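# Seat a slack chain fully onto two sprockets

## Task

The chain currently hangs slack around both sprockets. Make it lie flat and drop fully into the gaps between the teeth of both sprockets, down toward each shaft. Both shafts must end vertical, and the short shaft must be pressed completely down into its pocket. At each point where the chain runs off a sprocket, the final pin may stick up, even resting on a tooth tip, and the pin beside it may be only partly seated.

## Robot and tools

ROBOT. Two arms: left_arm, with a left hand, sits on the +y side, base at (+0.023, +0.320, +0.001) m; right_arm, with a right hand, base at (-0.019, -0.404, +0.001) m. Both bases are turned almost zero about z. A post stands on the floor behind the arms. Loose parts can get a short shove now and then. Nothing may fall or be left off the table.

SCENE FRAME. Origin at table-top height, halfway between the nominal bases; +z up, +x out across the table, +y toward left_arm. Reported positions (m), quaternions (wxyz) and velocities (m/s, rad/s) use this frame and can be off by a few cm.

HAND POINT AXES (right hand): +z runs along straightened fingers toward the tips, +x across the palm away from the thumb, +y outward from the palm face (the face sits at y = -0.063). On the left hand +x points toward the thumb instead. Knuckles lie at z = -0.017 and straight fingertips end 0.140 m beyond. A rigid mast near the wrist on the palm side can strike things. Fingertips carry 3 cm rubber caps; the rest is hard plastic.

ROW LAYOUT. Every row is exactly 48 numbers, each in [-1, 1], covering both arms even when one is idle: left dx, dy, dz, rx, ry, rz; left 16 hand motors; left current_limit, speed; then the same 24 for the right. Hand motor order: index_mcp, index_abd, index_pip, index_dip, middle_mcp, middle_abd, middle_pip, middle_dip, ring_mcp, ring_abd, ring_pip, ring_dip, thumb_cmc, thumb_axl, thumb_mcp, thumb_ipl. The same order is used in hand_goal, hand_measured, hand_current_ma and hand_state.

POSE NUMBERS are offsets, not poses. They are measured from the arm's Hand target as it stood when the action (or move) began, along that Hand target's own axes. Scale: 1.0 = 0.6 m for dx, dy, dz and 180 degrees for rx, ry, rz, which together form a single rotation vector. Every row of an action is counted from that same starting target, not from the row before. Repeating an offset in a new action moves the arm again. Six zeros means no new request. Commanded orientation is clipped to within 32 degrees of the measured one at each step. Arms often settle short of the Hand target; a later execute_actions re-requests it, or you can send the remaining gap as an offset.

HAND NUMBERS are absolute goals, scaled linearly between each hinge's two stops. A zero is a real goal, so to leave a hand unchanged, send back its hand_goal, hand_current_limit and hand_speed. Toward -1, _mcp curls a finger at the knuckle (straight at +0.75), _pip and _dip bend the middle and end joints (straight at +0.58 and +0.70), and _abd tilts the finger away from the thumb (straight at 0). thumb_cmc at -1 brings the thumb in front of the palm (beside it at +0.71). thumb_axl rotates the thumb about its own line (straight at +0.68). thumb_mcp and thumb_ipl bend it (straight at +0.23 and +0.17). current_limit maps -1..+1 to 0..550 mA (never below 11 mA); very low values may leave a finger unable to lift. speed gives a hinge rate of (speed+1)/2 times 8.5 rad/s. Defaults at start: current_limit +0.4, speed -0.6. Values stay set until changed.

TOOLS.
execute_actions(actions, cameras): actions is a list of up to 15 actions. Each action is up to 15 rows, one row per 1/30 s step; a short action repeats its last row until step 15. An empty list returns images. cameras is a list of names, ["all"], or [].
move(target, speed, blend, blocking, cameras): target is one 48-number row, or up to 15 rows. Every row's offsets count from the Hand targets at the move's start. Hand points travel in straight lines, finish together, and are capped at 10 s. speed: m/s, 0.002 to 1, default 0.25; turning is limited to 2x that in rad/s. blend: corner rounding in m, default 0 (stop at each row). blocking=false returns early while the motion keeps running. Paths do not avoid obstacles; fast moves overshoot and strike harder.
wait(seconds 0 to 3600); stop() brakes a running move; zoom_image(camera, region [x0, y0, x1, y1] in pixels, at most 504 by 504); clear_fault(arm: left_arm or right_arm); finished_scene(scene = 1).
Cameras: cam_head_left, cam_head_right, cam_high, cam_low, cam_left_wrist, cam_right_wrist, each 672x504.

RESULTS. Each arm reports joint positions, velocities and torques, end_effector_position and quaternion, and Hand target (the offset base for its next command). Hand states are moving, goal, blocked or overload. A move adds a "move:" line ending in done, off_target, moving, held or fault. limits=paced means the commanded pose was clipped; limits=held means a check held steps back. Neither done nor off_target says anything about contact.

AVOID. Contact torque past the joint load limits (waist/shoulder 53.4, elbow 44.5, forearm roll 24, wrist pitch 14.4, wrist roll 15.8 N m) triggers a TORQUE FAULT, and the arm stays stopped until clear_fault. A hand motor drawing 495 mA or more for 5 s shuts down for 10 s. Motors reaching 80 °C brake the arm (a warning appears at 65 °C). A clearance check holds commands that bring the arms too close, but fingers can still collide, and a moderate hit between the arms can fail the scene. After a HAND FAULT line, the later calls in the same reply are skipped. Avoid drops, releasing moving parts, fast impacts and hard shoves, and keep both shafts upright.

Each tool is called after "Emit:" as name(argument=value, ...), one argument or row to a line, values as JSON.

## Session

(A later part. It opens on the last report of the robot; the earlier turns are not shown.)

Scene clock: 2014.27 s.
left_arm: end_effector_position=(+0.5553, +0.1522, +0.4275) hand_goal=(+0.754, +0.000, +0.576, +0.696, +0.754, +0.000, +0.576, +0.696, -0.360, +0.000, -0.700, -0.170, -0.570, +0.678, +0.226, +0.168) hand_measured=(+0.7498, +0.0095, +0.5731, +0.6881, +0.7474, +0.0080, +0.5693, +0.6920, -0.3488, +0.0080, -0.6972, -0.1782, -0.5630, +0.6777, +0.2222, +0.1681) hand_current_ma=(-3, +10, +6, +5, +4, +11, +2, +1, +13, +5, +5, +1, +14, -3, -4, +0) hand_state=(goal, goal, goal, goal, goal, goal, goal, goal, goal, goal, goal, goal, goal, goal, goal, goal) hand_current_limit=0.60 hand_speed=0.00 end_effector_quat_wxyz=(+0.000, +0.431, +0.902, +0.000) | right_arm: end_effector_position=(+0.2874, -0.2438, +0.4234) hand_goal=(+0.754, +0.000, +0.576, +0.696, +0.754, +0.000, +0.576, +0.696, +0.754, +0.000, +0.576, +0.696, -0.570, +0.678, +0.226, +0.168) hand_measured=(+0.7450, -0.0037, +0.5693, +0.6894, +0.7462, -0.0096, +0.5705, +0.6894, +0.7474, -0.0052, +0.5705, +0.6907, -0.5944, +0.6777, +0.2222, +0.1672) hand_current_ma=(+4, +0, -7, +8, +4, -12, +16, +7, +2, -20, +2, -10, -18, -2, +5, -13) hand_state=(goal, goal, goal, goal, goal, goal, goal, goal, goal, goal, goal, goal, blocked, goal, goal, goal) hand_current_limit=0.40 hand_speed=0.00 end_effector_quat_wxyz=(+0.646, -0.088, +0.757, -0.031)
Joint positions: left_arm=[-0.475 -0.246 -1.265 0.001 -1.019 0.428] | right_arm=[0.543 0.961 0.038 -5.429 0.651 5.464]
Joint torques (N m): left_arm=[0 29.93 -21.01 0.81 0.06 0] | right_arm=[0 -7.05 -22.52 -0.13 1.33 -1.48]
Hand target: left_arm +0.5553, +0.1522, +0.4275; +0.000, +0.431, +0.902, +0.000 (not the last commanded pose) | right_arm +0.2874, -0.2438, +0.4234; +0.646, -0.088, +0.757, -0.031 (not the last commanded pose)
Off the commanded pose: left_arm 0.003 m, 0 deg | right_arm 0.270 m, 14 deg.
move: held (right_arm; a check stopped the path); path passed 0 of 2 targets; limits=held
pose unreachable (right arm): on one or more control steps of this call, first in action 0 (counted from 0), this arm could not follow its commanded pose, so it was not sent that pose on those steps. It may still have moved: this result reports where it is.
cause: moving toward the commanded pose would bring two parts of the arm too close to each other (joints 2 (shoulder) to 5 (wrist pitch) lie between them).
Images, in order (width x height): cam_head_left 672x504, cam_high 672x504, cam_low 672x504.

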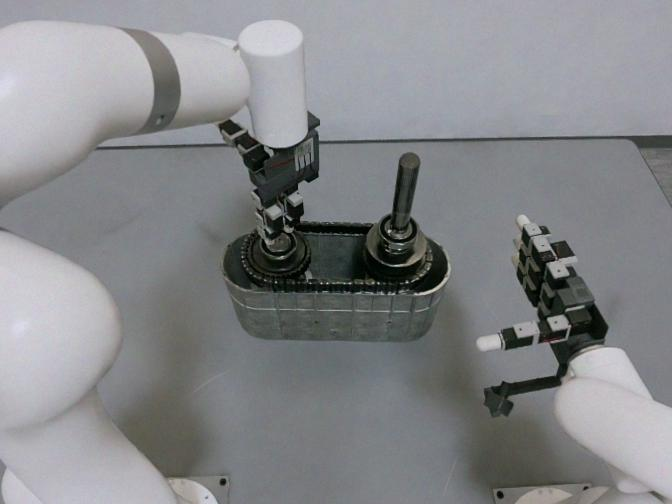

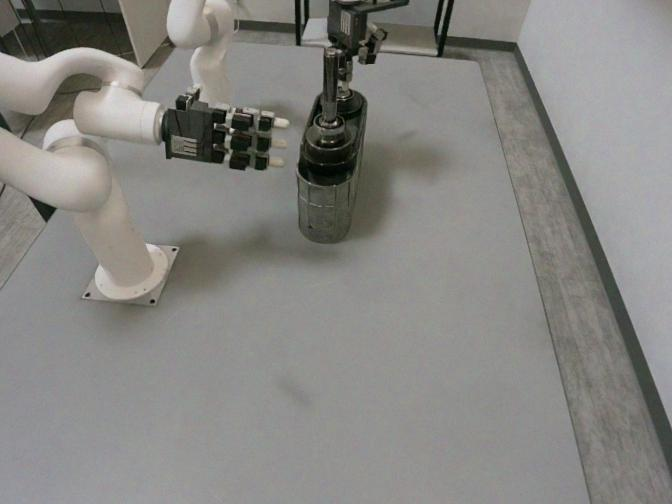

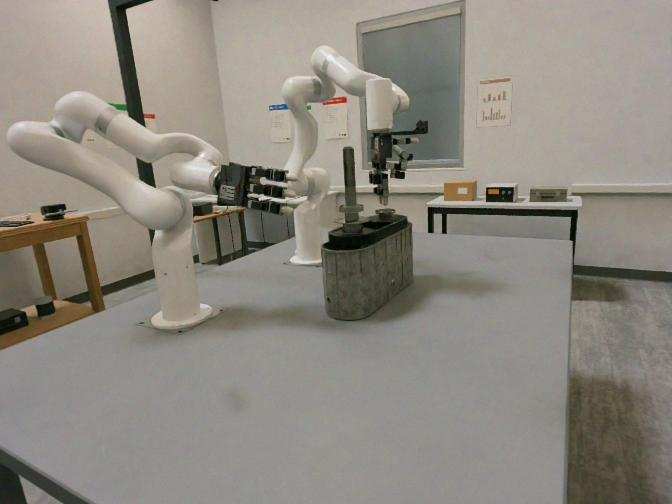

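Emit:
execute_actions(
  actions=[],
  cameras=["all"],
)

Scene clock: 2047.93 s.
left_arm: end_effector_position=(+0.5553, +0.1522, +0.4275) hand_goal=(+0.754, +0.000, +0.576, +0.696, +0.754, +0.000, +0.576, +0.696, -0.360, +0.000, -0.700, -0.170, -0.570, +0.678, +0.226, +0.168) hand_measured=(+0.7498, +0.0095, +0.5718, +0.6881, +0.7474, +0.0080, +0.5705, +0.6920, -0.3500, +0.0065, -0.6959, -0.1782, -0.5642, +0.6767, +0.2212, +0.1681) hand_current_ma=(+0, +12, +9, +4, +5, +10, +1, +4, +10, +7, +2, +2, +15, +0, -5, +7) hand_state=(goal, goal, goal, goal, goal, goal, goal, goal, goal, goal, goal, goal, goal, goal, goal, goal) hand_current_limit=0.60 hand_speed=0.00 end_effector_quat_wxyz=(+0.000, +0.431, +0.902, +0.000) | right_arm: end_effector_position=(+0.2874, -0.2438, +0.4234) hand_goal=(+0.754, +0.000, +0.576, +0.696, +0.754, +0.000, +0.576, +0.696, +0.754, +0.000, +0.576, +0.696, -0.570, +0.678, +0.226, +0.168) hand_measured=(+0.7462, -0.0052, +0.5705, +0.6907, +0.7462, -0.0081, +0.5705, +0.6894, +0.7474, -0.0052, +0.5693, +0.6907, -0.5944, +0.6777, +0.2212, +0.1672) hand_current_ma=(+8, -7, +1, -9, -7, -7, +12, +11, -4, +11, +7, +9, -31, -2, +0, +1) hand_state=(goal, goal, goal, goal, goal, goal, goal, goal, goal, goal, goal, goal, blocked, goal, goal, goal) hand_current_limit=0.40 hand_speed=0.00 end_effector_quat_wxyz=(+0.646, -0.088, +0.757, -0.031)
Joint positions: left_arm=[-0.475 -0.246 -1.265 0.001 -1.019 0.428] | right_arm=[0.543 0.961 0.038 -5.429 0.651 5.464]
Joint velocities: within noise
Joint torques (N m): left_arm=[0 29.93 -21.01 0.81 0.06 0] | right_arm=[0 -7.05 -22.52 -0.13 1.33 0.11]
Motor temperatures (°C): left_arm=[29 30 33 31 35 31] | right_arm=[31 26 34 30 32 28]
Hand target: left_arm +0.5553, +0.1522, +0.4275; +0.000, +0.431, +0.902, +0.000 (not the last commanded pose) | right_arm +0.2874, -0.2438, +0.4234; +0.646, -0.088, +0.757, -0.031 (not the last commanded pose)
Off the commanded pose: left_arm 0.003 m, 0 deg | right_arm 0.270 m, 14 deg.

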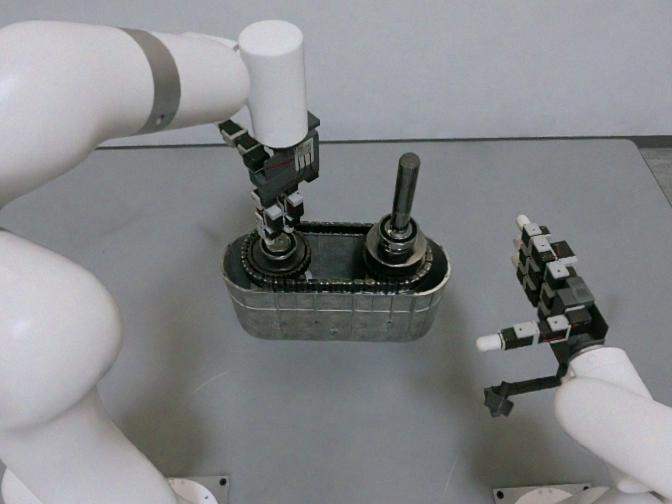

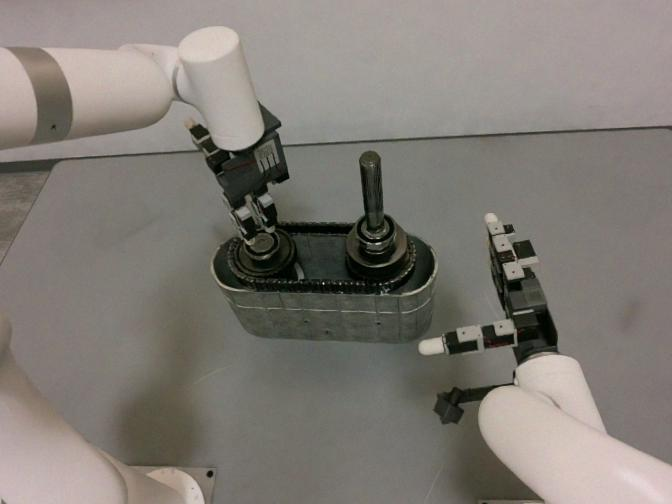

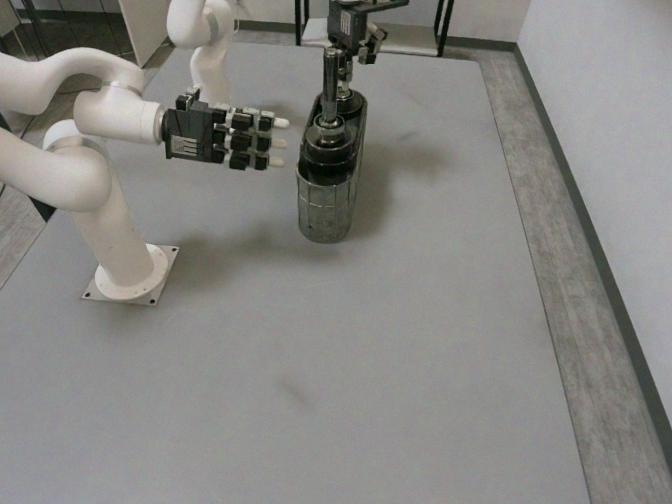

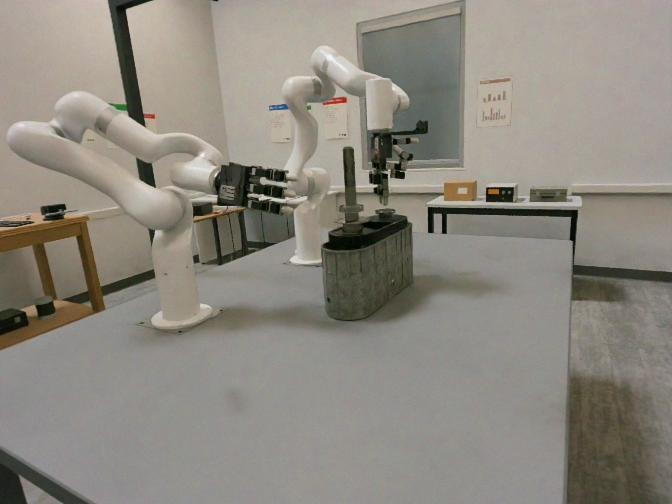

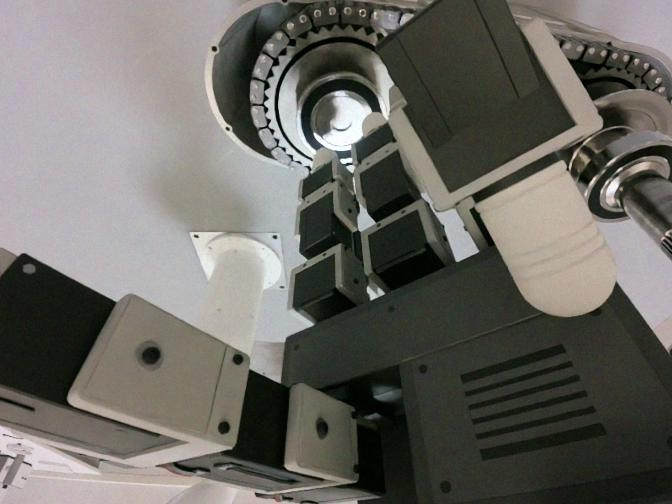

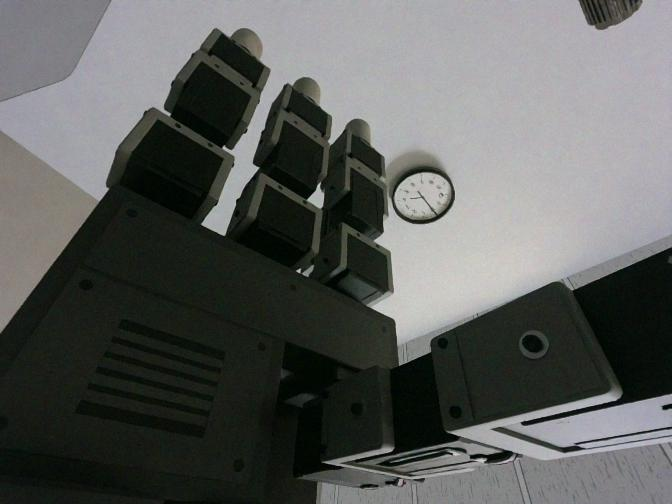

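Emit:
zoom_image(
  camera="cam_head_left",
  region=[210, 200, 460, 350],
)

Emit:
zoom_image(
  camera="cam_left_wrist",
  region=[200, 0, 672, 250],
)

Scaled by 2.016.

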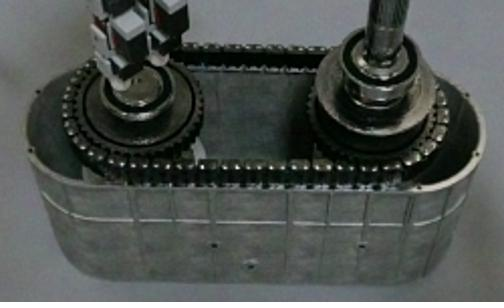

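Scaled by 1.068.

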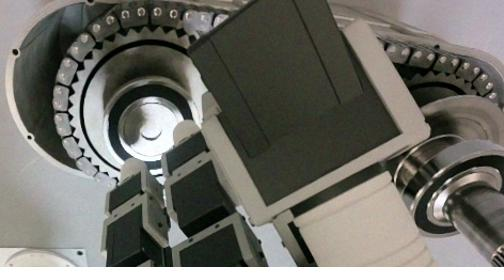

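Emit:
move(
  target=[0,0,0,0,0,0,0.754,0,0.576,0.696,0.754,0,0.576,0.696,-0.36,0,-0.70,-0.17,-0.57,0.678,0.226,0.168,0.6,0,-0.063,-0.079,0.253,0,0,0,0.754,0,0.576,0.696,0.754,0,0.576,0.696,0.754,0,0.576,0.696,-0.57,0.678,0.226,0.168,0.4,0],
  speed=0.12,
)

Scene clock: 2074.30 s.
left_arm: end_effector_position=(+0.5553, +0.1522, +0.4275) hand_goal=(+0.754, +0.000, +0.576, +0.696, +0.754, +0.000, +0.576, +0.696, -0.360, +0.000, -0.700, -0.170, -0.570, +0.678, +0.226, +0.168) hand_measured=(+0.7498, +0.0080, +0.5731, +0.6894, +0.7486, +0.0080, +0.5693, +0.6920, -0.3488, +0.0065, -0.6972, -0.1782, -0.5630, +0.6777, +0.2222, +0.1681) hand_current_ma=(-1, +12, +6, -1, +6, +9, -3, +0, +9, +4, +5, -3, +13, +0, -5, +3) hand_state=(goal, goal, goal, goal, goal, goal, goal, goal, goal, goal, goal, goal, goal, goal, goal, goal) hand_current_limit=0.60 hand_speed=0.00 end_effector_quat_wxyz=(+0.000, +0.431, +0.902, +0.000) | right_arm: end_effector_position=(+0.4469, -0.2735, +0.4432) hand_goal=(+0.754, +0.000, +0.576, +0.696, +0.754, +0.000, +0.576, +0.696, +0.754, +0.000, +0.576, +0.696, -0.570, +0.678, +0.226, +0.168) hand_measured=(+0.7450, -0.0052, +0.5705, +0.6894, +0.7462, -0.0096, +0.5705, +0.6894, +0.7474, -0.0037, +0.5705, +0.6907, -0.5944, +0.6777, +0.2212, +0.1672) hand_current_ma=(+5, -3, -5, -14, -13, -11, +18, +5, -11, +11, +4, -11, -14, -3, +11, +10) hand_state=(goal, goal, goal, goal, goal, goal, goal, goal, goal, goal, goal, goal, blocked, goal, goal, goal) hand_current_limit=0.40 hand_speed=0.00 end_effector_quat_wxyz=(+0.646, -0.088, +0.757, -0.031)
Joint positions: left_arm=[-0.475 -0.246 -1.265 0.001 -1.019 0.428] | right_arm=[0.103 0.279 -0.315 -6.227 0.814 6.088]
Joint torques (N m): left_arm=[0 29.93 -21.01 0.81 0.06 0] | right_arm=[0 -0.43 -19.98 0.47 1.69 1.64]
Hand target: left_arm +0.5553, +0.1522, +0.4275; +0.000, +0.431, +0.902, +0.000 | right_arm +0.4469, -0.2735, +0.4432; +0.646, -0.088, +0.757, -0.031
Off the commanded pose: left_arm 0.000 m, 0 deg | right_arm 0.000 m, 0 deg.
move: done

Emit:
move(
  target=[
    [0,0,-0.117,0,0,0,0.754,0,0.576,0.696,0.754,0,0.576,0.696,-0.36,0,-0.70,-0.17,-0.57,0.678,0.226,0.168,0.6,0,-0.0372,0.1914,0.1699,0.0257,-0.0498,0.0537,0.754,0,0.576,0.696,0.754,0,0.576,0.696,0.754,0,0.576,0.696,-0.57,0.678,0.226,0.168,0.4,0],
    [0.2925,0.109,-0.125,0.1554,-0.0743,-0.277,0.754,0,0.576,0.696,0.754,0,0.576,0.696,-0.36,0,-0.70,-0.17,-0.57,0.678,0.226,0.168,0.6,0,-0.0372,0.1914,0.1699,0.0257,-0.0498,0.0537,0.754,0,0.576,0.696,0.754,0,0.576,0.696,0.754,0,0.576,0.696,-0.57,0.678,0.226,0.168,0.4,0],
    [0.2925,0.109,0.1125,0.1554,-0.0743,-0.277,0.754,0,0.576,0.696,0.754,0,0.576,0.696,-0.36,0,-0.70,-0.17,-0.57,0.678,0.226,0.168,0.6,0,-0.0372,0.1914,0.1699,0.0257,-0.0498,0.0537,0.754,0,0.576,0.696,0.754,0,0.576,0.696,0.754,0,0.576,0.696,-0.57,0.678,0.226,0.168,0.4,0],
  ],
  speed=[0.15,0.2,0.12],
  cameras=["cam_left_wrist","cam_right_wrist","cam_head_left","cam_head_right"],
)

Scene clock: 2121.77 s.
left_arm: end_effector_position=(+0.4958, +0.3298, +0.3602) hand_goal=(+0.754, +0.000, +0.576, +0.696, +0.754, +0.000, +0.576, +0.696, -0.360, +0.000, -0.700, -0.170, -0.570, +0.678, +0.226, +0.168) hand_measured=(+0.7474, +0.0095, +0.5718, +0.6894, +0.7462, +0.0080, +0.5705, +0.6907, -0.3488, +0.0080, -0.6972, -0.1782, -0.5718, +0.6767, +0.2222, +0.1672) hand_current_ma=(-5, +12, +3, +0, +2, +9, +1, +5, +13, +4, +2, -3, +7, -1, +3, +3) hand_state=(goal, goal, goal, goal, goal, goal, goal, goal, goal, goal, goal, goal, goal, goal, goal, goal) hand_current_limit=0.60 hand_speed=0.00 end_effector_quat_wxyz=(+0.000, +0.000, +0.966, -0.259) | right_arm: end_effector_position=(+0.5398, -0.1499, +0.4299) hand_goal=(+0.754, +0.000, +0.576, +0.696, +0.754, +0.000, +0.576, +0.696, +0.754, +0.000, +0.576, +0.696, -0.570, +0.678, +0.226, +0.168) hand_measured=(+0.7486, -0.0052, +0.5705, +0.6894, +0.7486, -0.0081, +0.5705, +0.6894, +0.7474, -0.0037, +0.5705, +0.6907, -0.5944, +0.6767, +0.2222, +0.1672) hand_current_ma=(+2, -6, -7, -13, +2, +3, +7, +2, +0, -1, -2, -8, +0, -9, +1, -6) hand_state=(goal, goal, goal, goal, goal, goal, goal, goal, goal, goal, goal, goal, blocked, goal, goal, goal) hand_current_limit=0.40 hand_speed=0.00 end_effector_quat_wxyz=(+0.707, +0.000, +0.707, +0.000)
Joint positions: left_arm=[0.08 -0.188 -1.071 -0.619 -1.03 0.458] | right_arm=[0.455 -0.206 -0.59 -5.791 1.228 6.106]
Joint torques (N m): left_arm=[0 26.99 -20.11 -0.02 -0.31 -0.01] | right_arm=[0 24.93 -17.61 0.01 1.69 0.11]
Hand target: left_arm +0.4958, +0.3298, +0.3601; +0.000, +0.000, +0.966, -0.259 | right_arm +0.5398, -0.1499, +0.4299; +0.707, +0.000, +0.707, +0.000
Off the commanded pose: left_arm 0.000 m, 0 deg | right_arm 0.000 m, 0 deg.
move: done
Images, in order (width x height): cam_head_left 672x504, cam_head_right 672x504, cam_left_wrist 672x504, cam_right_wrist 672x504.

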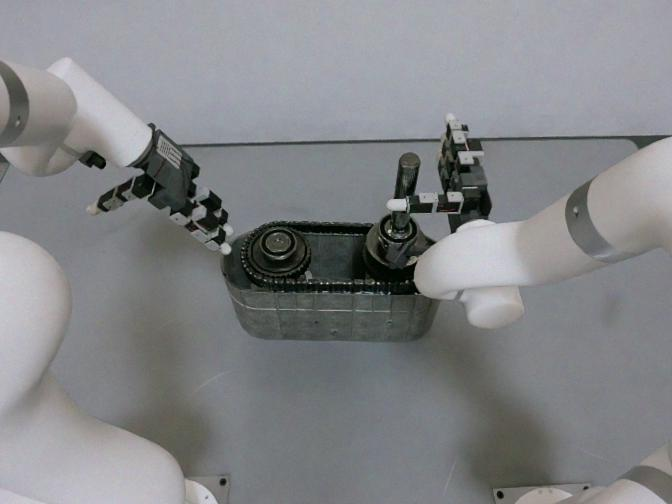

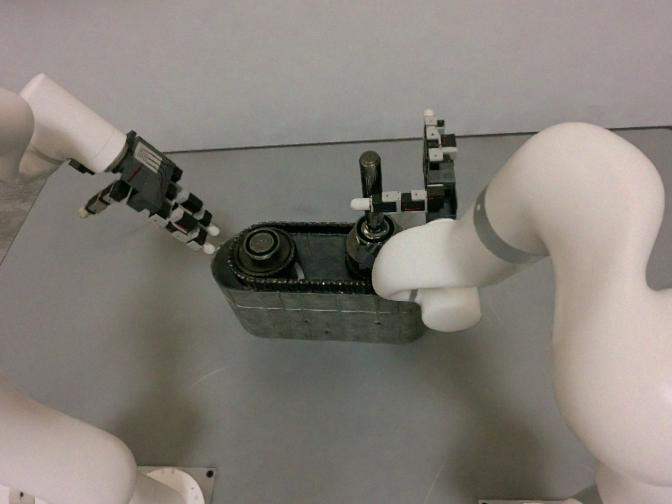

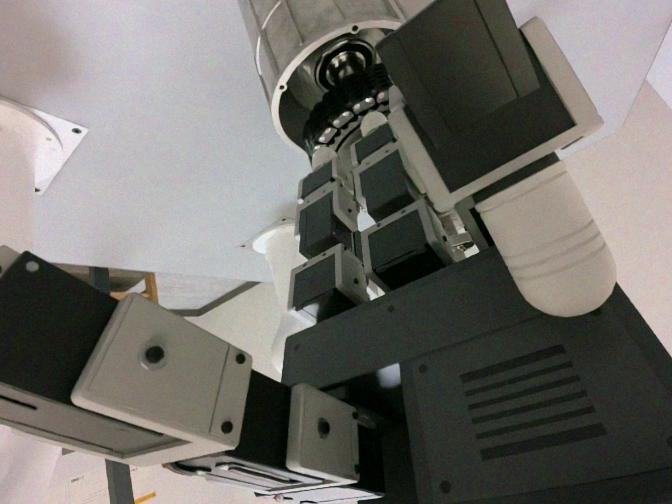

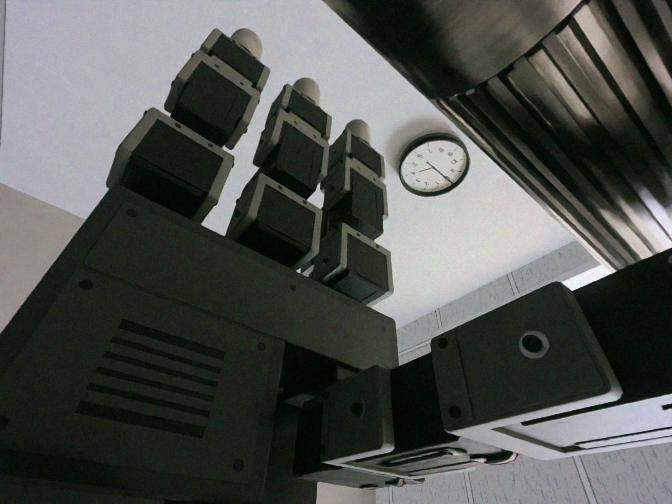

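Emit:
zoom_image(
  camera="cam_head_left",
  region=[215, 200, 455, 345],
)

Emit:
zoom_image(
  camera="cam_left_wrist",
  region=[240, 0, 440, 180],
)

Scaled by 2.100.

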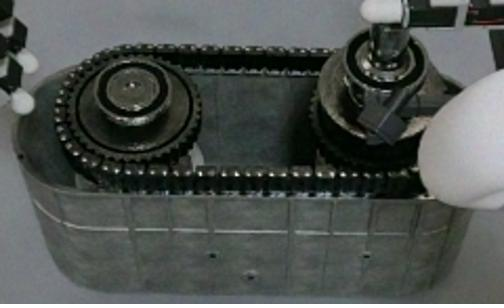

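Scaled by 2.520.

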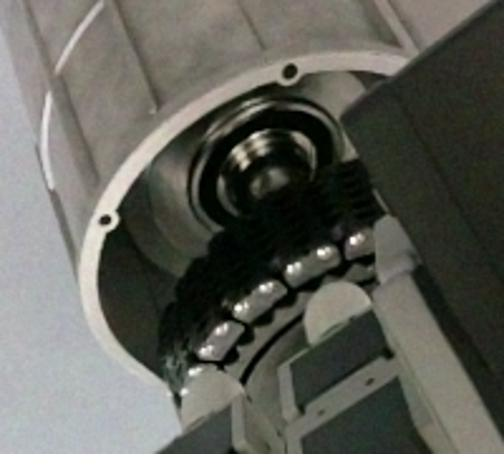

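Emit:
move(
  target=[0,0,0,0,0,0,0.754,0,0.576,0.696,0.754,0,0.576,0.696,-0.36,0,-0.70,-0.17,-0.57,0.678,0.226,0.168,0.6,0,0,0.128,0,0,0,0,0.754,0,0.576,0.696,0.754,0,0.576,0.696,0.754,0,0.576,0.696,-0.57,0.678,0.226,0.168,0.4,0],
  speed=0.05,
  cameras=["cam_right_wrist","cam_head_left","cam_head_right","cam_high","cam_low"],
)

Scene clock: 2163.93 s.
left_arm: end_effector_position=(+0.4958, +0.3298, +0.3601) hand_goal=(+0.754, +0.000, +0.576, +0.696, +0.754, +0.000, +0.576, +0.696, -0.360, +0.000, -0.700, -0.170, -0.570, +0.678, +0.226, +0.168) hand_measured=(+0.7462, +0.0095, +0.5718, +0.6894, +0.7462, +0.0080, +0.5705, +0.6907, -0.3488, +0.0080, -0.6959, -0.1782, -0.5718, +0.6767, +0.2212, +0.1672) hand_current_ma=(-4, +14, +4, -1, +2, +7, -2, +0, +11, +4, +5, +2, +9, -4, -3, +0) hand_state=(goal, goal, goal, goal, goal, goal, goal, goal, goal, goal, goal, goal, goal, goal, goal, goal) hand_current_limit=0.60 hand_speed=0.00 end_effector_quat_wxyz=(+0.000, +0.000, +0.966, -0.259) | right_arm: end_effector_position=(+0.5398, -0.0735, +0.4300) hand_goal=(+0.754, +0.000, +0.576, +0.696, +0.754, +0.000, +0.576, +0.696, +0.754, +0.000, +0.576, +0.696, -0.570, +0.678, +0.226, +0.168) hand_measured=(+0.7474, -0.0037, +0.5705, +0.6907, +0.7486, -0.0096, +0.5705, +0.6894, +0.7511, -0.0052, +0.5705, +0.6907, -0.5931, +0.6777, +0.2222, +0.1672) hand_current_ma=(+2, +1, -1, +9, -18, -11, +1, -2, -18, -4, +1, -13, -23, +13, +16, +18) hand_state=(goal, goal, goal, goal, goal, goal, goal, goal, goal, goal, goal, goal, blocked, goal, goal, goal) hand_current_limit=0.40 hand_speed=0.00 end_effector_quat_wxyz=(+0.707, +0.000, +0.707, +0.000)
Joint positions: left_arm=[0.08 -0.188 -1.071 -0.619 -1.03 0.458] | right_arm=[0.62 -0.289 -0.698 -5.615 1.242 6.034]
Joint torques (N m): left_arm=[0 26.99 -20.11 -0.02 -0.31 -0.01] | right_arm=[31.78 12.3 -32.85 -0.12 1.66 0.11]
Hand target: left_arm +0.4958, +0.3298, +0.3601; +0.000, +0.000, +0.966, -0.259 | right_arm +0.5397, -0.0731, +0.4300; +0.707, +0.000, +0.707, +0.000
Off the commanded pose: left_arm 0.000 m, 0 deg | right_arm 0.000 m, 0 deg.
move: done
Images, in order (width x height): cam_head_left 672x504, cam_head_right 672x504, cam_high 672x504, cam_low 672x504, cam_right_wrist 672x504.

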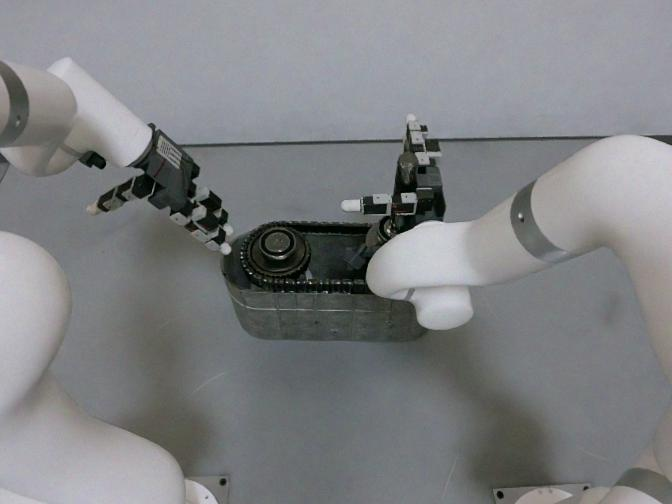

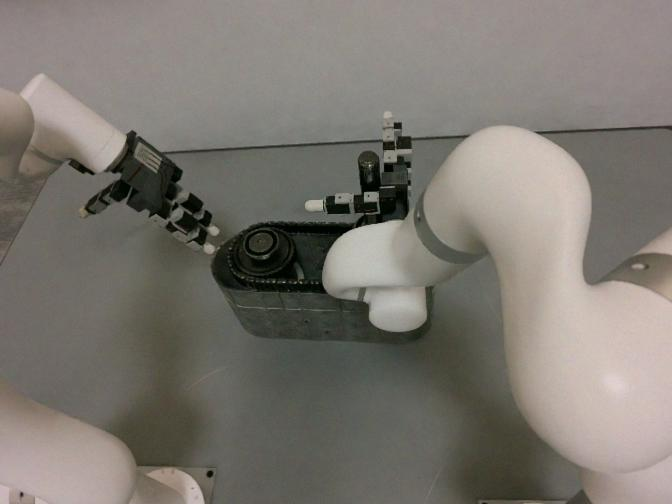

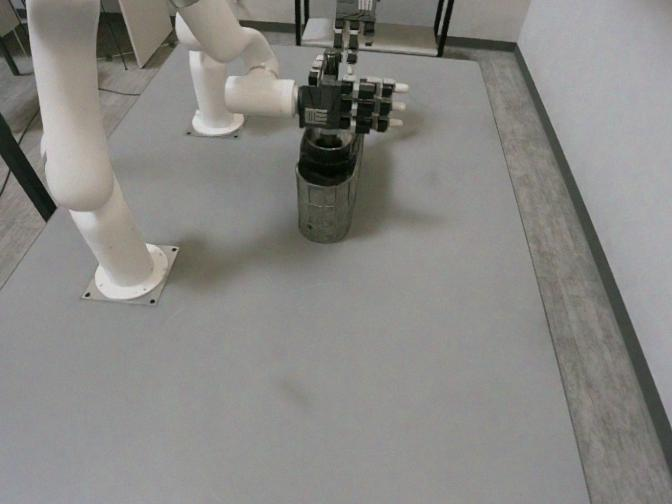

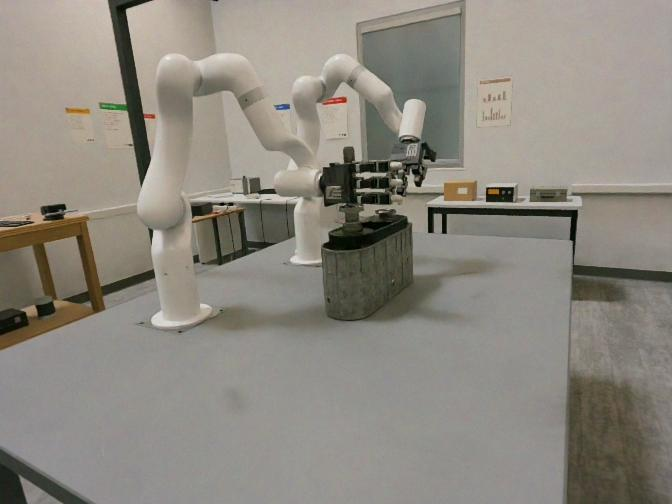

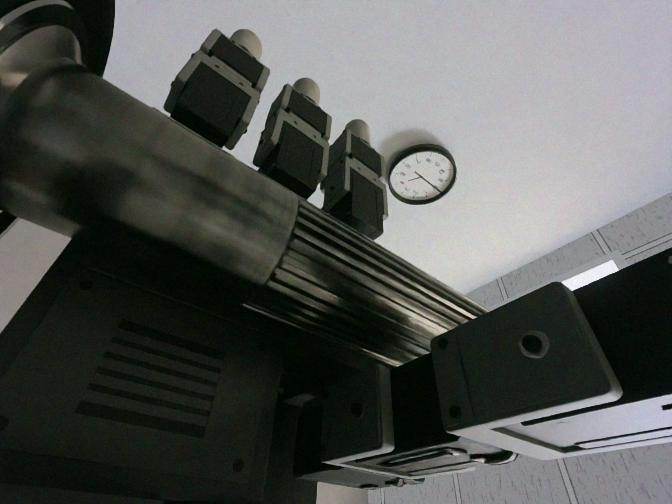

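Emit:
move(
  target=[0,0,0,0,0,0,0.754,0,0.576,0.696,0.754,0,0.576,0.696,-0.36,0,-0.70,-0.17,-0.57,0.678,0.226,0.168,0.6,0,0,0,0,0,0,0,0.0,0,0.45,0.696,-0.1,0,-0.45,-0.15,-0.1,0,-0.45,-0.15,-0.571,0.678,-0.35,-0.4,0.3,-0.5],
  speed=0.05,
  cameras=["cam_right_wrist","cam_high","cam_low"],
)

Scene clock: 2173.83 s.
left_arm: end_effector_position=(+0.4958, +0.3298, +0.3601) hand_goal=(+0.754, +0.000, +0.576, +0.696, +0.754, +0.000, +0.576, +0.696, -0.360, +0.000, -0.700, -0.170, -0.570, +0.678, +0.226, +0.168) hand_measured=(+0.7474, +0.0095, +0.5718, +0.6894, +0.7474, +0.0080, +0.5693, +0.6907, -0.3500, +0.0080, -0.6972, -0.1782, -0.5730, +0.6777, +0.2212, +0.1672) hand_current_ma=(-3, +14, +7, +1, +3, +11, -8, +4, +13, +1, +4, -2, +7, -3, -5, +3) hand_state=(goal, goal, goal, goal, goal, goal, goal, goal, goal, goal, goal, goal, goal, goal, goal, goal) hand_current_limit=0.60 hand_speed=0.00 end_effector_quat_wxyz=(+0.000, +0.000, +0.966, -0.259) | right_arm: end_effector_position=(+0.5399, -0.0734, +0.4300) hand_goal=(+0.000, +0.000, +0.450, +0.696, -0.100, +0.000, -0.450, -0.150, -0.100, +0.000, -0.450, -0.150, -0.570, +0.678, -0.350, -0.400) hand_measured=(-0.0051, -0.0052, +0.4435, +0.6907, -0.1052, -0.0096, -0.4521, -0.1566, -0.1052, -0.0037, -0.4508, -0.1553, -0.5919, +0.6693, -0.2647, -0.4026) hand_current_ma=(+13, -1, -5, -10, -12, -16, +12, +0, -20, +7, -1, -9, -7, -9, +153, -10) hand_state=(goal, goal, goal, goal, goal, goal, goal, goal, goal, goal, goal, goal, blocked, goal, blocked, goal) hand_current_limit=0.30 hand_speed=-0.50 end_effector_quat_wxyz=(+0.707, +0.000, +0.707, +0.000)
Joint positions: left_arm=[0.08 -0.188 -1.071 -0.619 -1.03 0.458] | right_arm=[0.62 -0.289 -0.698 -5.615 1.242 6.034]
Joint torques (N m): left_arm=[0 26.99 -20.11 -0.02 -0.31 -0.01] | right_arm=[22.82 28.16 -27.67 -0.05 -1.37 2.58]
Hand target: left_arm +0.4958, +0.3298, +0.3601; +0.000, +0.000, +0.966, -0.259 | right_arm +0.5397, -0.0731, +0.4300; +0.707, +0.000, +0.707, +0.000
Off the commanded pose: left_arm 0.000 m, 0 deg | right_arm 0.000 m, 0 deg.
move: done
Images, in order (width x height): cam_high 672x504, cam_low 672x504, cam_right_wrist 672x504.

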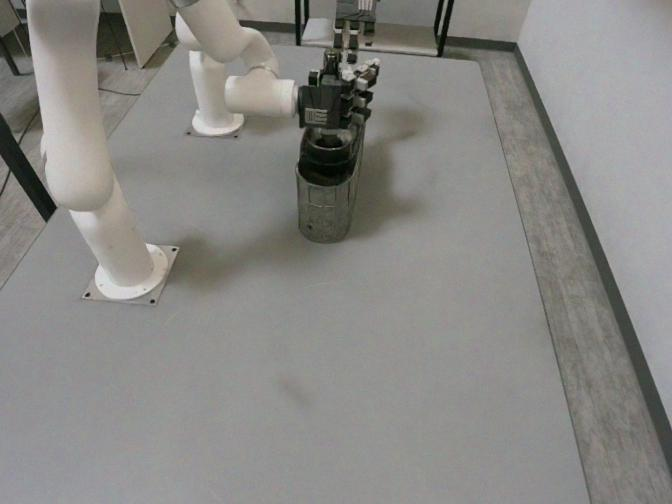

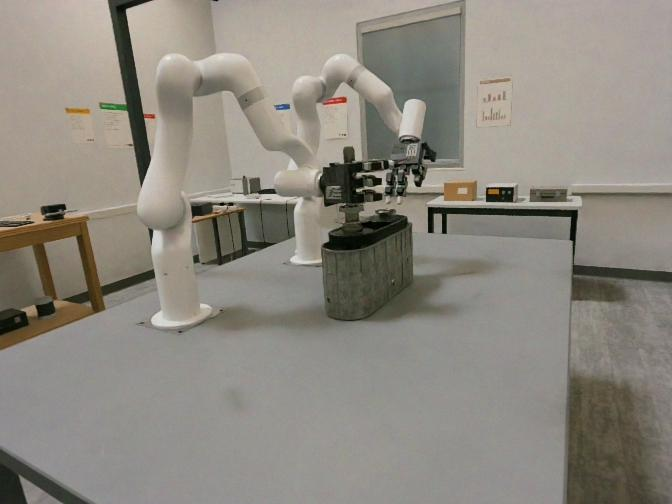

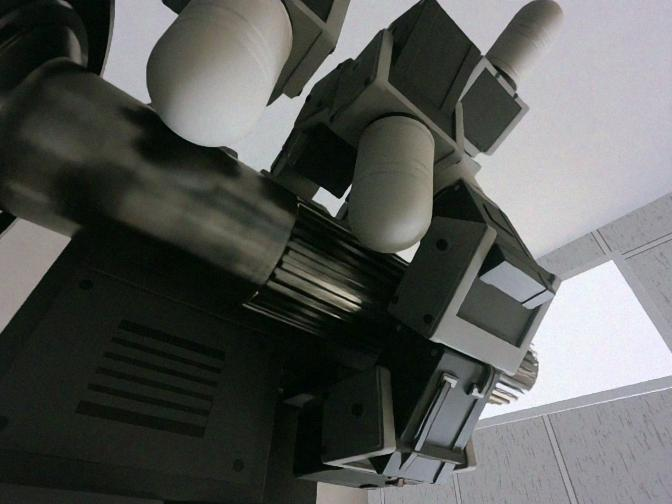

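Emit:
move(
  target=[0,0,0,0,0,0,0.754,0,0.576,0.696,0.754,0,0.576,0.696,-0.36,0,-0.70,-0.17,-0.57,0.678,0.226,0.168,0.6,0,0,0,0,0,0,0,-0.12,0,0.45,0.696,-0.25,0,-0.65,-0.5,-0.25,0,-0.65,-0.5,-0.571,0.678,-0.4,-0.55,0.4,-0.5],
  speed=0.05,
  cameras=["cam_right_wrist"],
)

Scene clock: 2179.10 s.
left_arm: end_effector_position=(+0.4958, +0.3298, +0.3601) hand_goal=(+0.754, +0.000, +0.576, +0.696, +0.754, +0.000, +0.576, +0.696, -0.360, +0.000, -0.700, -0.170, -0.570, +0.678, +0.226, +0.168) hand_measured=(+0.7474, +0.0080, +0.5731, +0.6881, +0.7462, +0.0080, +0.5705, +0.6920, -0.3488, +0.0080, -0.6959, -0.1770, -0.5718, +0.6777, +0.2222, +0.1681) hand_current_ma=(-1, +12, +4, +0, +2, +9, -3, +0, +11, -2, +6, -4, +5, -4, -4, +6) hand_state=(goal, goal, goal, goal, goal, goal, goal, goal, goal, goal, goal, goal, goal, goal, goal, goal) hand_current_limit=0.60 hand_speed=0.00 end_effector_quat_wxyz=(+0.000, +0.000, +0.966, -0.259) | right_arm: end_effector_position=(+0.5398, -0.0734, +0.4300) hand_goal=(-0.120, +0.000, +0.450, +0.696, -0.250, +0.000, -0.650, -0.500, -0.250, +0.000, -0.650, -0.500, -0.570, +0.678, -0.400, -0.550) hand_measured=(-0.0859, -0.0066, +0.4435, +0.6894, -0.1377, -0.0096, -0.4867, -0.1999, -0.1414, -0.0037, -0.4893, -0.2012, -0.5906, +0.6704, -0.2647, -0.5150) hand_current_ma=(+20, -1, -11, -6, +170, -18, +275, +386, +152, +10, +262, +376, -12, -7, +301, +43) hand_state=(blocked, goal, goal, goal, blocked, goal, blocked, blocked, blocked, goal, blocked, blocked, blocked, goal, blocked, blocked) hand_current_limit=0.40 hand_speed=-0.50 end_effector_quat_wxyz=(+0.707, +0.000, +0.707, +0.000)
Joint positions: left_arm=[0.08 -0.188 -1.071 -0.619 -1.03 0.458] | right_arm=[0.62 -0.289 -0.698 -5.615 1.242 6.034]
Joint torques (N m): left_arm=[0 26.99 -20.11 -0.02 -0.31 -0.01] | right_arm=[24.52 28.16 -17.96 -0.05 -1.03 2.77]
Hand target: left_arm +0.4958, +0.3298, +0.3601; +0.000, +0.000, +0.966, -0.259 | right_arm +0.5397, -0.0731, +0.4300; +0.707, +0.000, +0.707, +0.000
Off the commanded pose: left_arm 0.000 m, 0 deg | right_arm 0.000 m, 0 deg.
move: done

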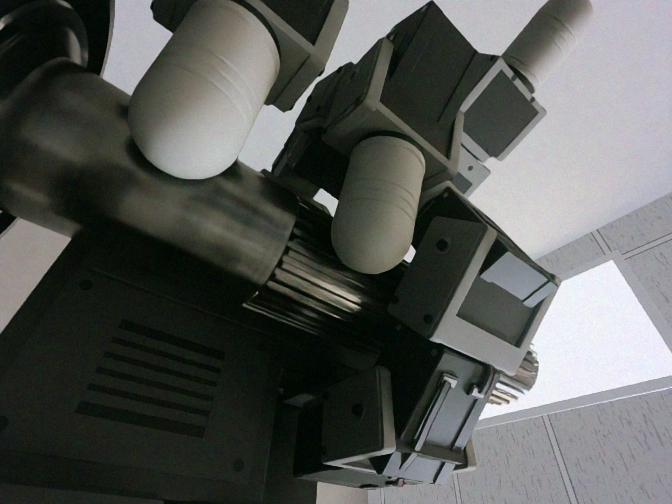

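Emit:
move(
  target=[0,0,0,0,0,0,0.754,0,0.576,0.696,0.754,0,0.576,0.696,-0.36,0,-0.70,-0.17,-0.57,0.678,0.226,0.168,0.6,0,0,0.0026,-0.0052,-0.0278,0,0,-0.12,0,0.45,0.696,-0.25,0,-0.65,-0.5,-0.25,0,-0.65,-0.5,-0.571,0.678,-0.4,-0.55,0.4,-0.5],
  speed=0.05,
  cameras=["cam_right_wrist","cam_left_wrist","cam_head_left"],
)

Emit:
zoom_image(
  camera="cam_head_left",
  region=[215, 200, 455, 345],
)

Emit:
zoom_image(
  camera="cam_left_wrist",
  region=[240, 0, 440, 180],
)

Scene clock: 2189.33 s.
left_arm: end_effector_position=(+0.4958, +0.3298, +0.3601) hand_goal=(+0.754, +0.000, +0.576, +0.696, +0.754, +0.000, +0.576, +0.696, -0.360, +0.000, -0.700, -0.170, -0.570, +0.678, +0.226, +0.168) hand_measured=(+0.7474, +0.0095, +0.5718, +0.6894, +0.7462, +0.0080, +0.5705, +0.6907, -0.3488, +0.0080, -0.6959, -0.1782, -0.5730, +0.6767, +0.2212, +0.1681) hand_current_ma=(-4, +11, +5, +0, +4, +10, -2, +4, +10, +2, +4, -2, +4, -4, -7, +2) hand_state=(goal, goal, goal, goal, goal, goal, goal, goal, goal, goal, goal, goal, goal, goal, goal, goal) hand_current_limit=0.60 hand_speed=0.00 end_effector_quat_wxyz=(+0.000, +0.000, +0.966, -0.259) | right_arm: end_effector_position=(+0.5366, -0.0716, +0.4300) hand_goal=(-0.120, +0.000, +0.450, +0.696, -0.250, +0.000, -0.650, -0.500, -0.250, +0.000, -0.650, -0.500, -0.570, +0.678, -0.400, -0.550) hand_measured=(-0.0823, -0.0052, +0.4435, +0.6894, -0.1281, -0.0081, -0.4829, -0.2114, -0.1329, -0.0066, -0.4829, -0.2139, -0.5881, +0.6693, -0.2667, -0.5217) hand_current_ma=(+53, -8, -5, -3, +169, -2, +285, +397, +182, +15, +272, +377, -16, +3, +293, +32) hand_state=(blocked, goal, goal, goal, blocked, goal, blocked, blocked, blocked, goal, blocked, blocked, goal, goal, blocked, blocked) hand_current_limit=0.40 hand_speed=-0.50 end_effector_quat_wxyz=(+0.706, -0.031, +0.707, +0.031)
Joint positions: left_arm=[0.08 -0.188 -1.071 -0.619 -1.03 0.458] | right_arm=[0.579 -0.277 -0.683 -5.748 1.216 6.081]
Joint torques (N m): left_arm=[0 26.99 -20.11 -0.02 -0.31 -0.01] | right_arm=[0 27.71 -17.91 0.05 -1.17 2.19]
Hand target: left_arm +0.4958, +0.3298, +0.3601; +0.000, +0.000, +0.966, -0.259 | right_arm +0.5366, -0.0716, +0.4300; +0.706, -0.031, +0.707, +0.031
Off the commanded pose: left_arm 0.000 m, 0 deg | right_arm 0.000 m, 0 deg.
move: done
Images, in order (width x height): cam_head_left 672x504, cam_left_wrist 672x504, cam_right_wrist 672x504.

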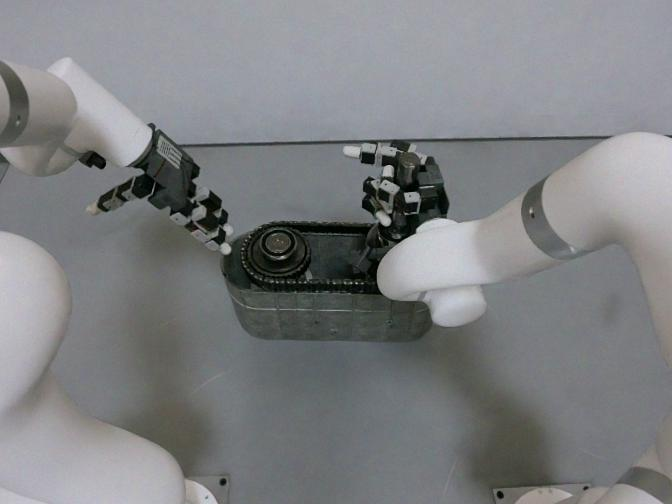

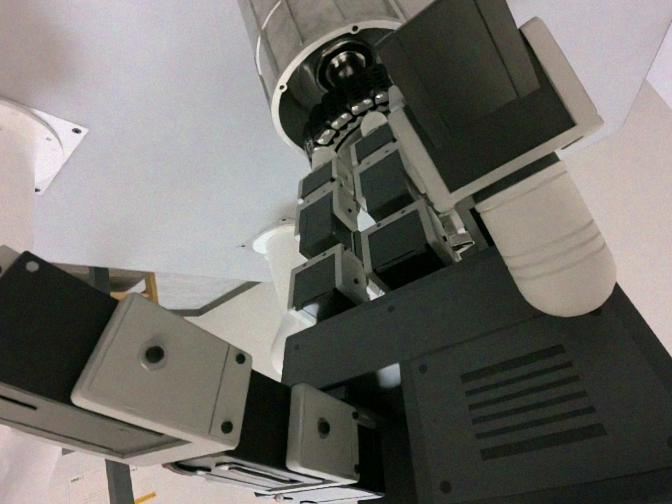

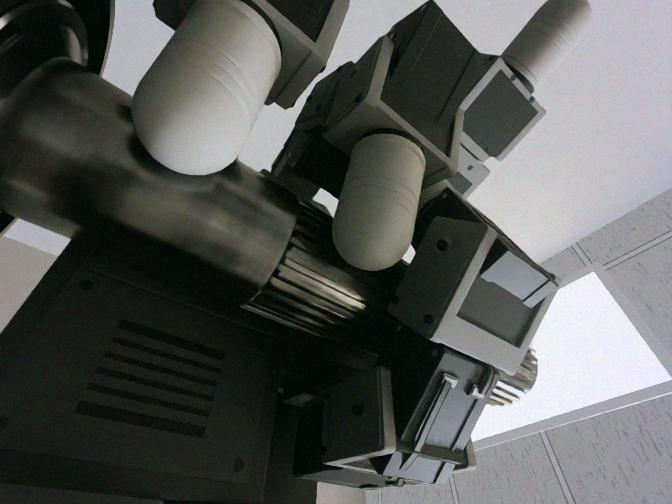

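Scaled by 2.100.

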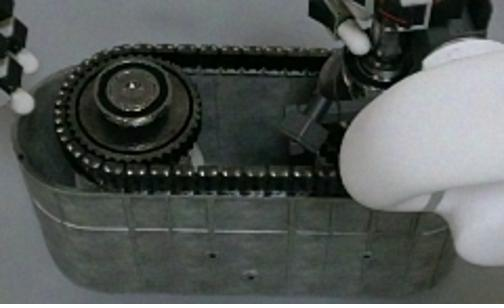

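Scaled by 2.520.

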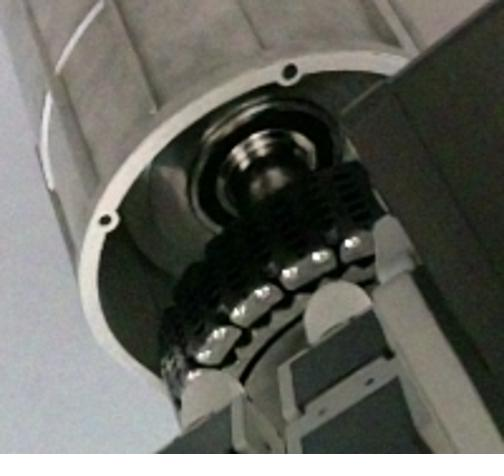

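Emit:
move(
  target=[0,0,0,0,0,0,0.754,0,0.576,0.696,0.754,0,0.576,0.696,-0.36,0,-0.70,-0.17,-0.57,0.678,0.226,0.168,0.6,0,0,0.0026,-0.0052,-0.0278,0,0,-0.12,0,0.45,0.696,-0.25,0,-0.65,-0.5,-0.25,0,-0.65,-0.5,-0.571,0.678,-0.4,-0.55,0.4,-0.5],
  speed=0.05,
  cameras=["cam_right_wrist","cam_left_wrist","cam_head_left"],
)

Emit:
zoom_image(
  camera="cam_head_left",
  region=[215, 200, 395, 310],
)

Emit:
zoom_image(
  camera="cam_left_wrist",
  region=[240, 0, 440, 180],
)

Scene clock: 2200.80 s.
left_arm: end_effector_position=(+0.4958, +0.3298, +0.3601) hand_goal=(+0.754, +0.000, +0.576, +0.696, +0.754, +0.000, +0.576, +0.696, -0.360, +0.000, -0.700, -0.170, -0.570, +0.678, +0.226, +0.168) hand_measured=(+0.7462, +0.0095, +0.5718, +0.6894, +0.7474, +0.0080, +0.5693, +0.6920, -0.3500, +0.0080, -0.6972, -0.1782, -0.5730, +0.6767, +0.2222, +0.1681) hand_current_ma=(-5, +12, +1, +2, +3, +12, +2, +7, +15, +2, +2, +0, +8, -2, -1, +2) hand_state=(goal, goal, goal, goal, goal, goal, goal, goal, goal, goal, goal, goal, goal, goal, goal, goal) hand_current_limit=0.60 hand_speed=0.00 end_effector_quat_wxyz=(+0.000, +0.000, +0.966, -0.259) | right_arm: end_effector_position=(+0.5330, -0.0698, +0.4300) hand_goal=(-0.120, +0.000, +0.450, +0.696, -0.250, +0.000, -0.650, -0.500, -0.250, +0.000, -0.650, -0.500, -0.570, +0.678, -0.400, -0.550) hand_measured=(-0.0931, -0.0066, +0.4435, +0.6907, -0.1172, -0.0096, -0.4765, -0.2215, -0.1209, -0.0066, -0.4765, -0.2190, -0.5868, +0.6672, -0.2548, -0.5427) hand_current_ma=(+26, -8, +2, +0, +211, -17, +293, +403, +204, +11, +305, +366, -10, +2, +330, +6) hand_state=(blocked, goal, goal, goal, blocked, goal, blocked, blocked, blocked, goal, blocked, blocked, goal, goal, blocked, goal) hand_current_limit=0.40 hand_speed=-0.50 end_effector_quat_wxyz=(+0.704, -0.062, +0.705, +0.062)
Joint positions: left_arm=[0.08 -0.188 -1.071 -0.619 -1.03 0.458] | right_arm=[0.537 -0.27 -0.673 -5.886 1.195 6.131]
Joint torques (N m): left_arm=[0 26.99 -20.11 -0.02 -0.31 -0.01] | right_arm=[-36.47 27.41 -4.8 0.16 1.6 0.27]
Hand target: left_arm +0.4958, +0.3298, +0.3601; +0.000, +0.000, +0.966, -0.259 | right_arm +0.5333, -0.0703, +0.4300; +0.704, -0.062, +0.705, +0.062
Off the commanded pose: left_arm 0.000 m, 0 deg | right_arm 0.001 m, 0 deg.
move: done
Images, in order (width x height): cam_head_left 672x504, cam_left_wrist 672x504, cam_right_wrist 672x504.

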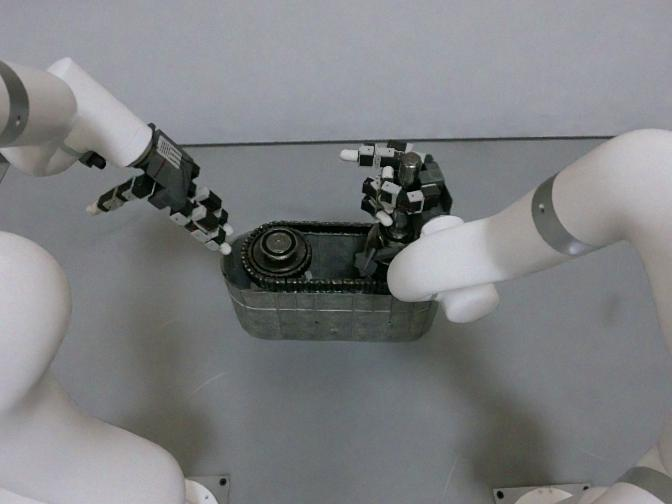

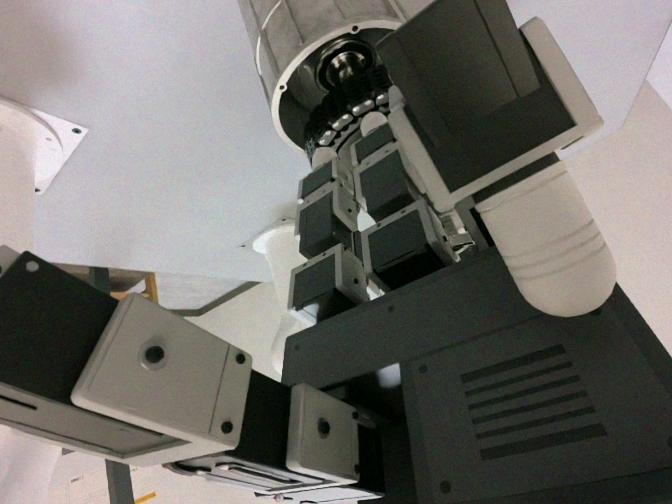

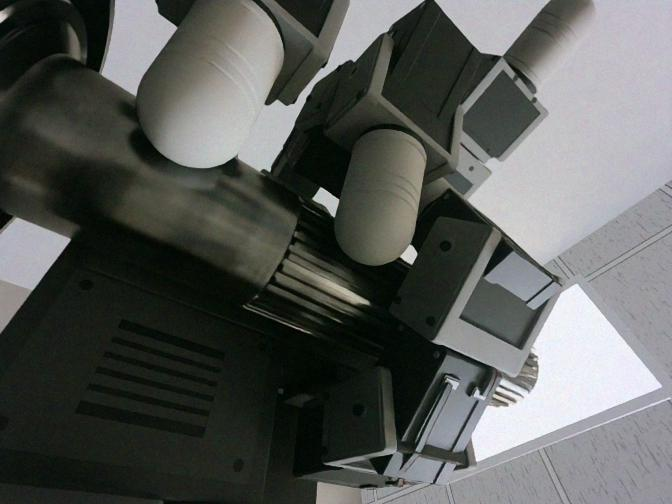

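Scaled by 2.800.

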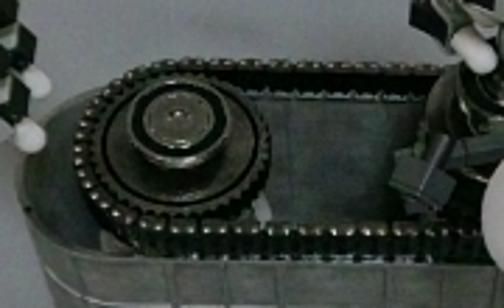

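Scaled by 2.520.

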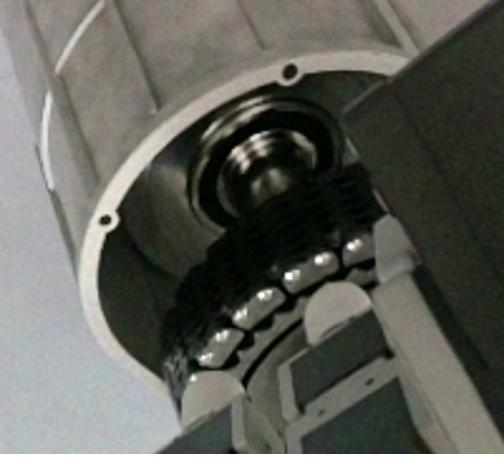

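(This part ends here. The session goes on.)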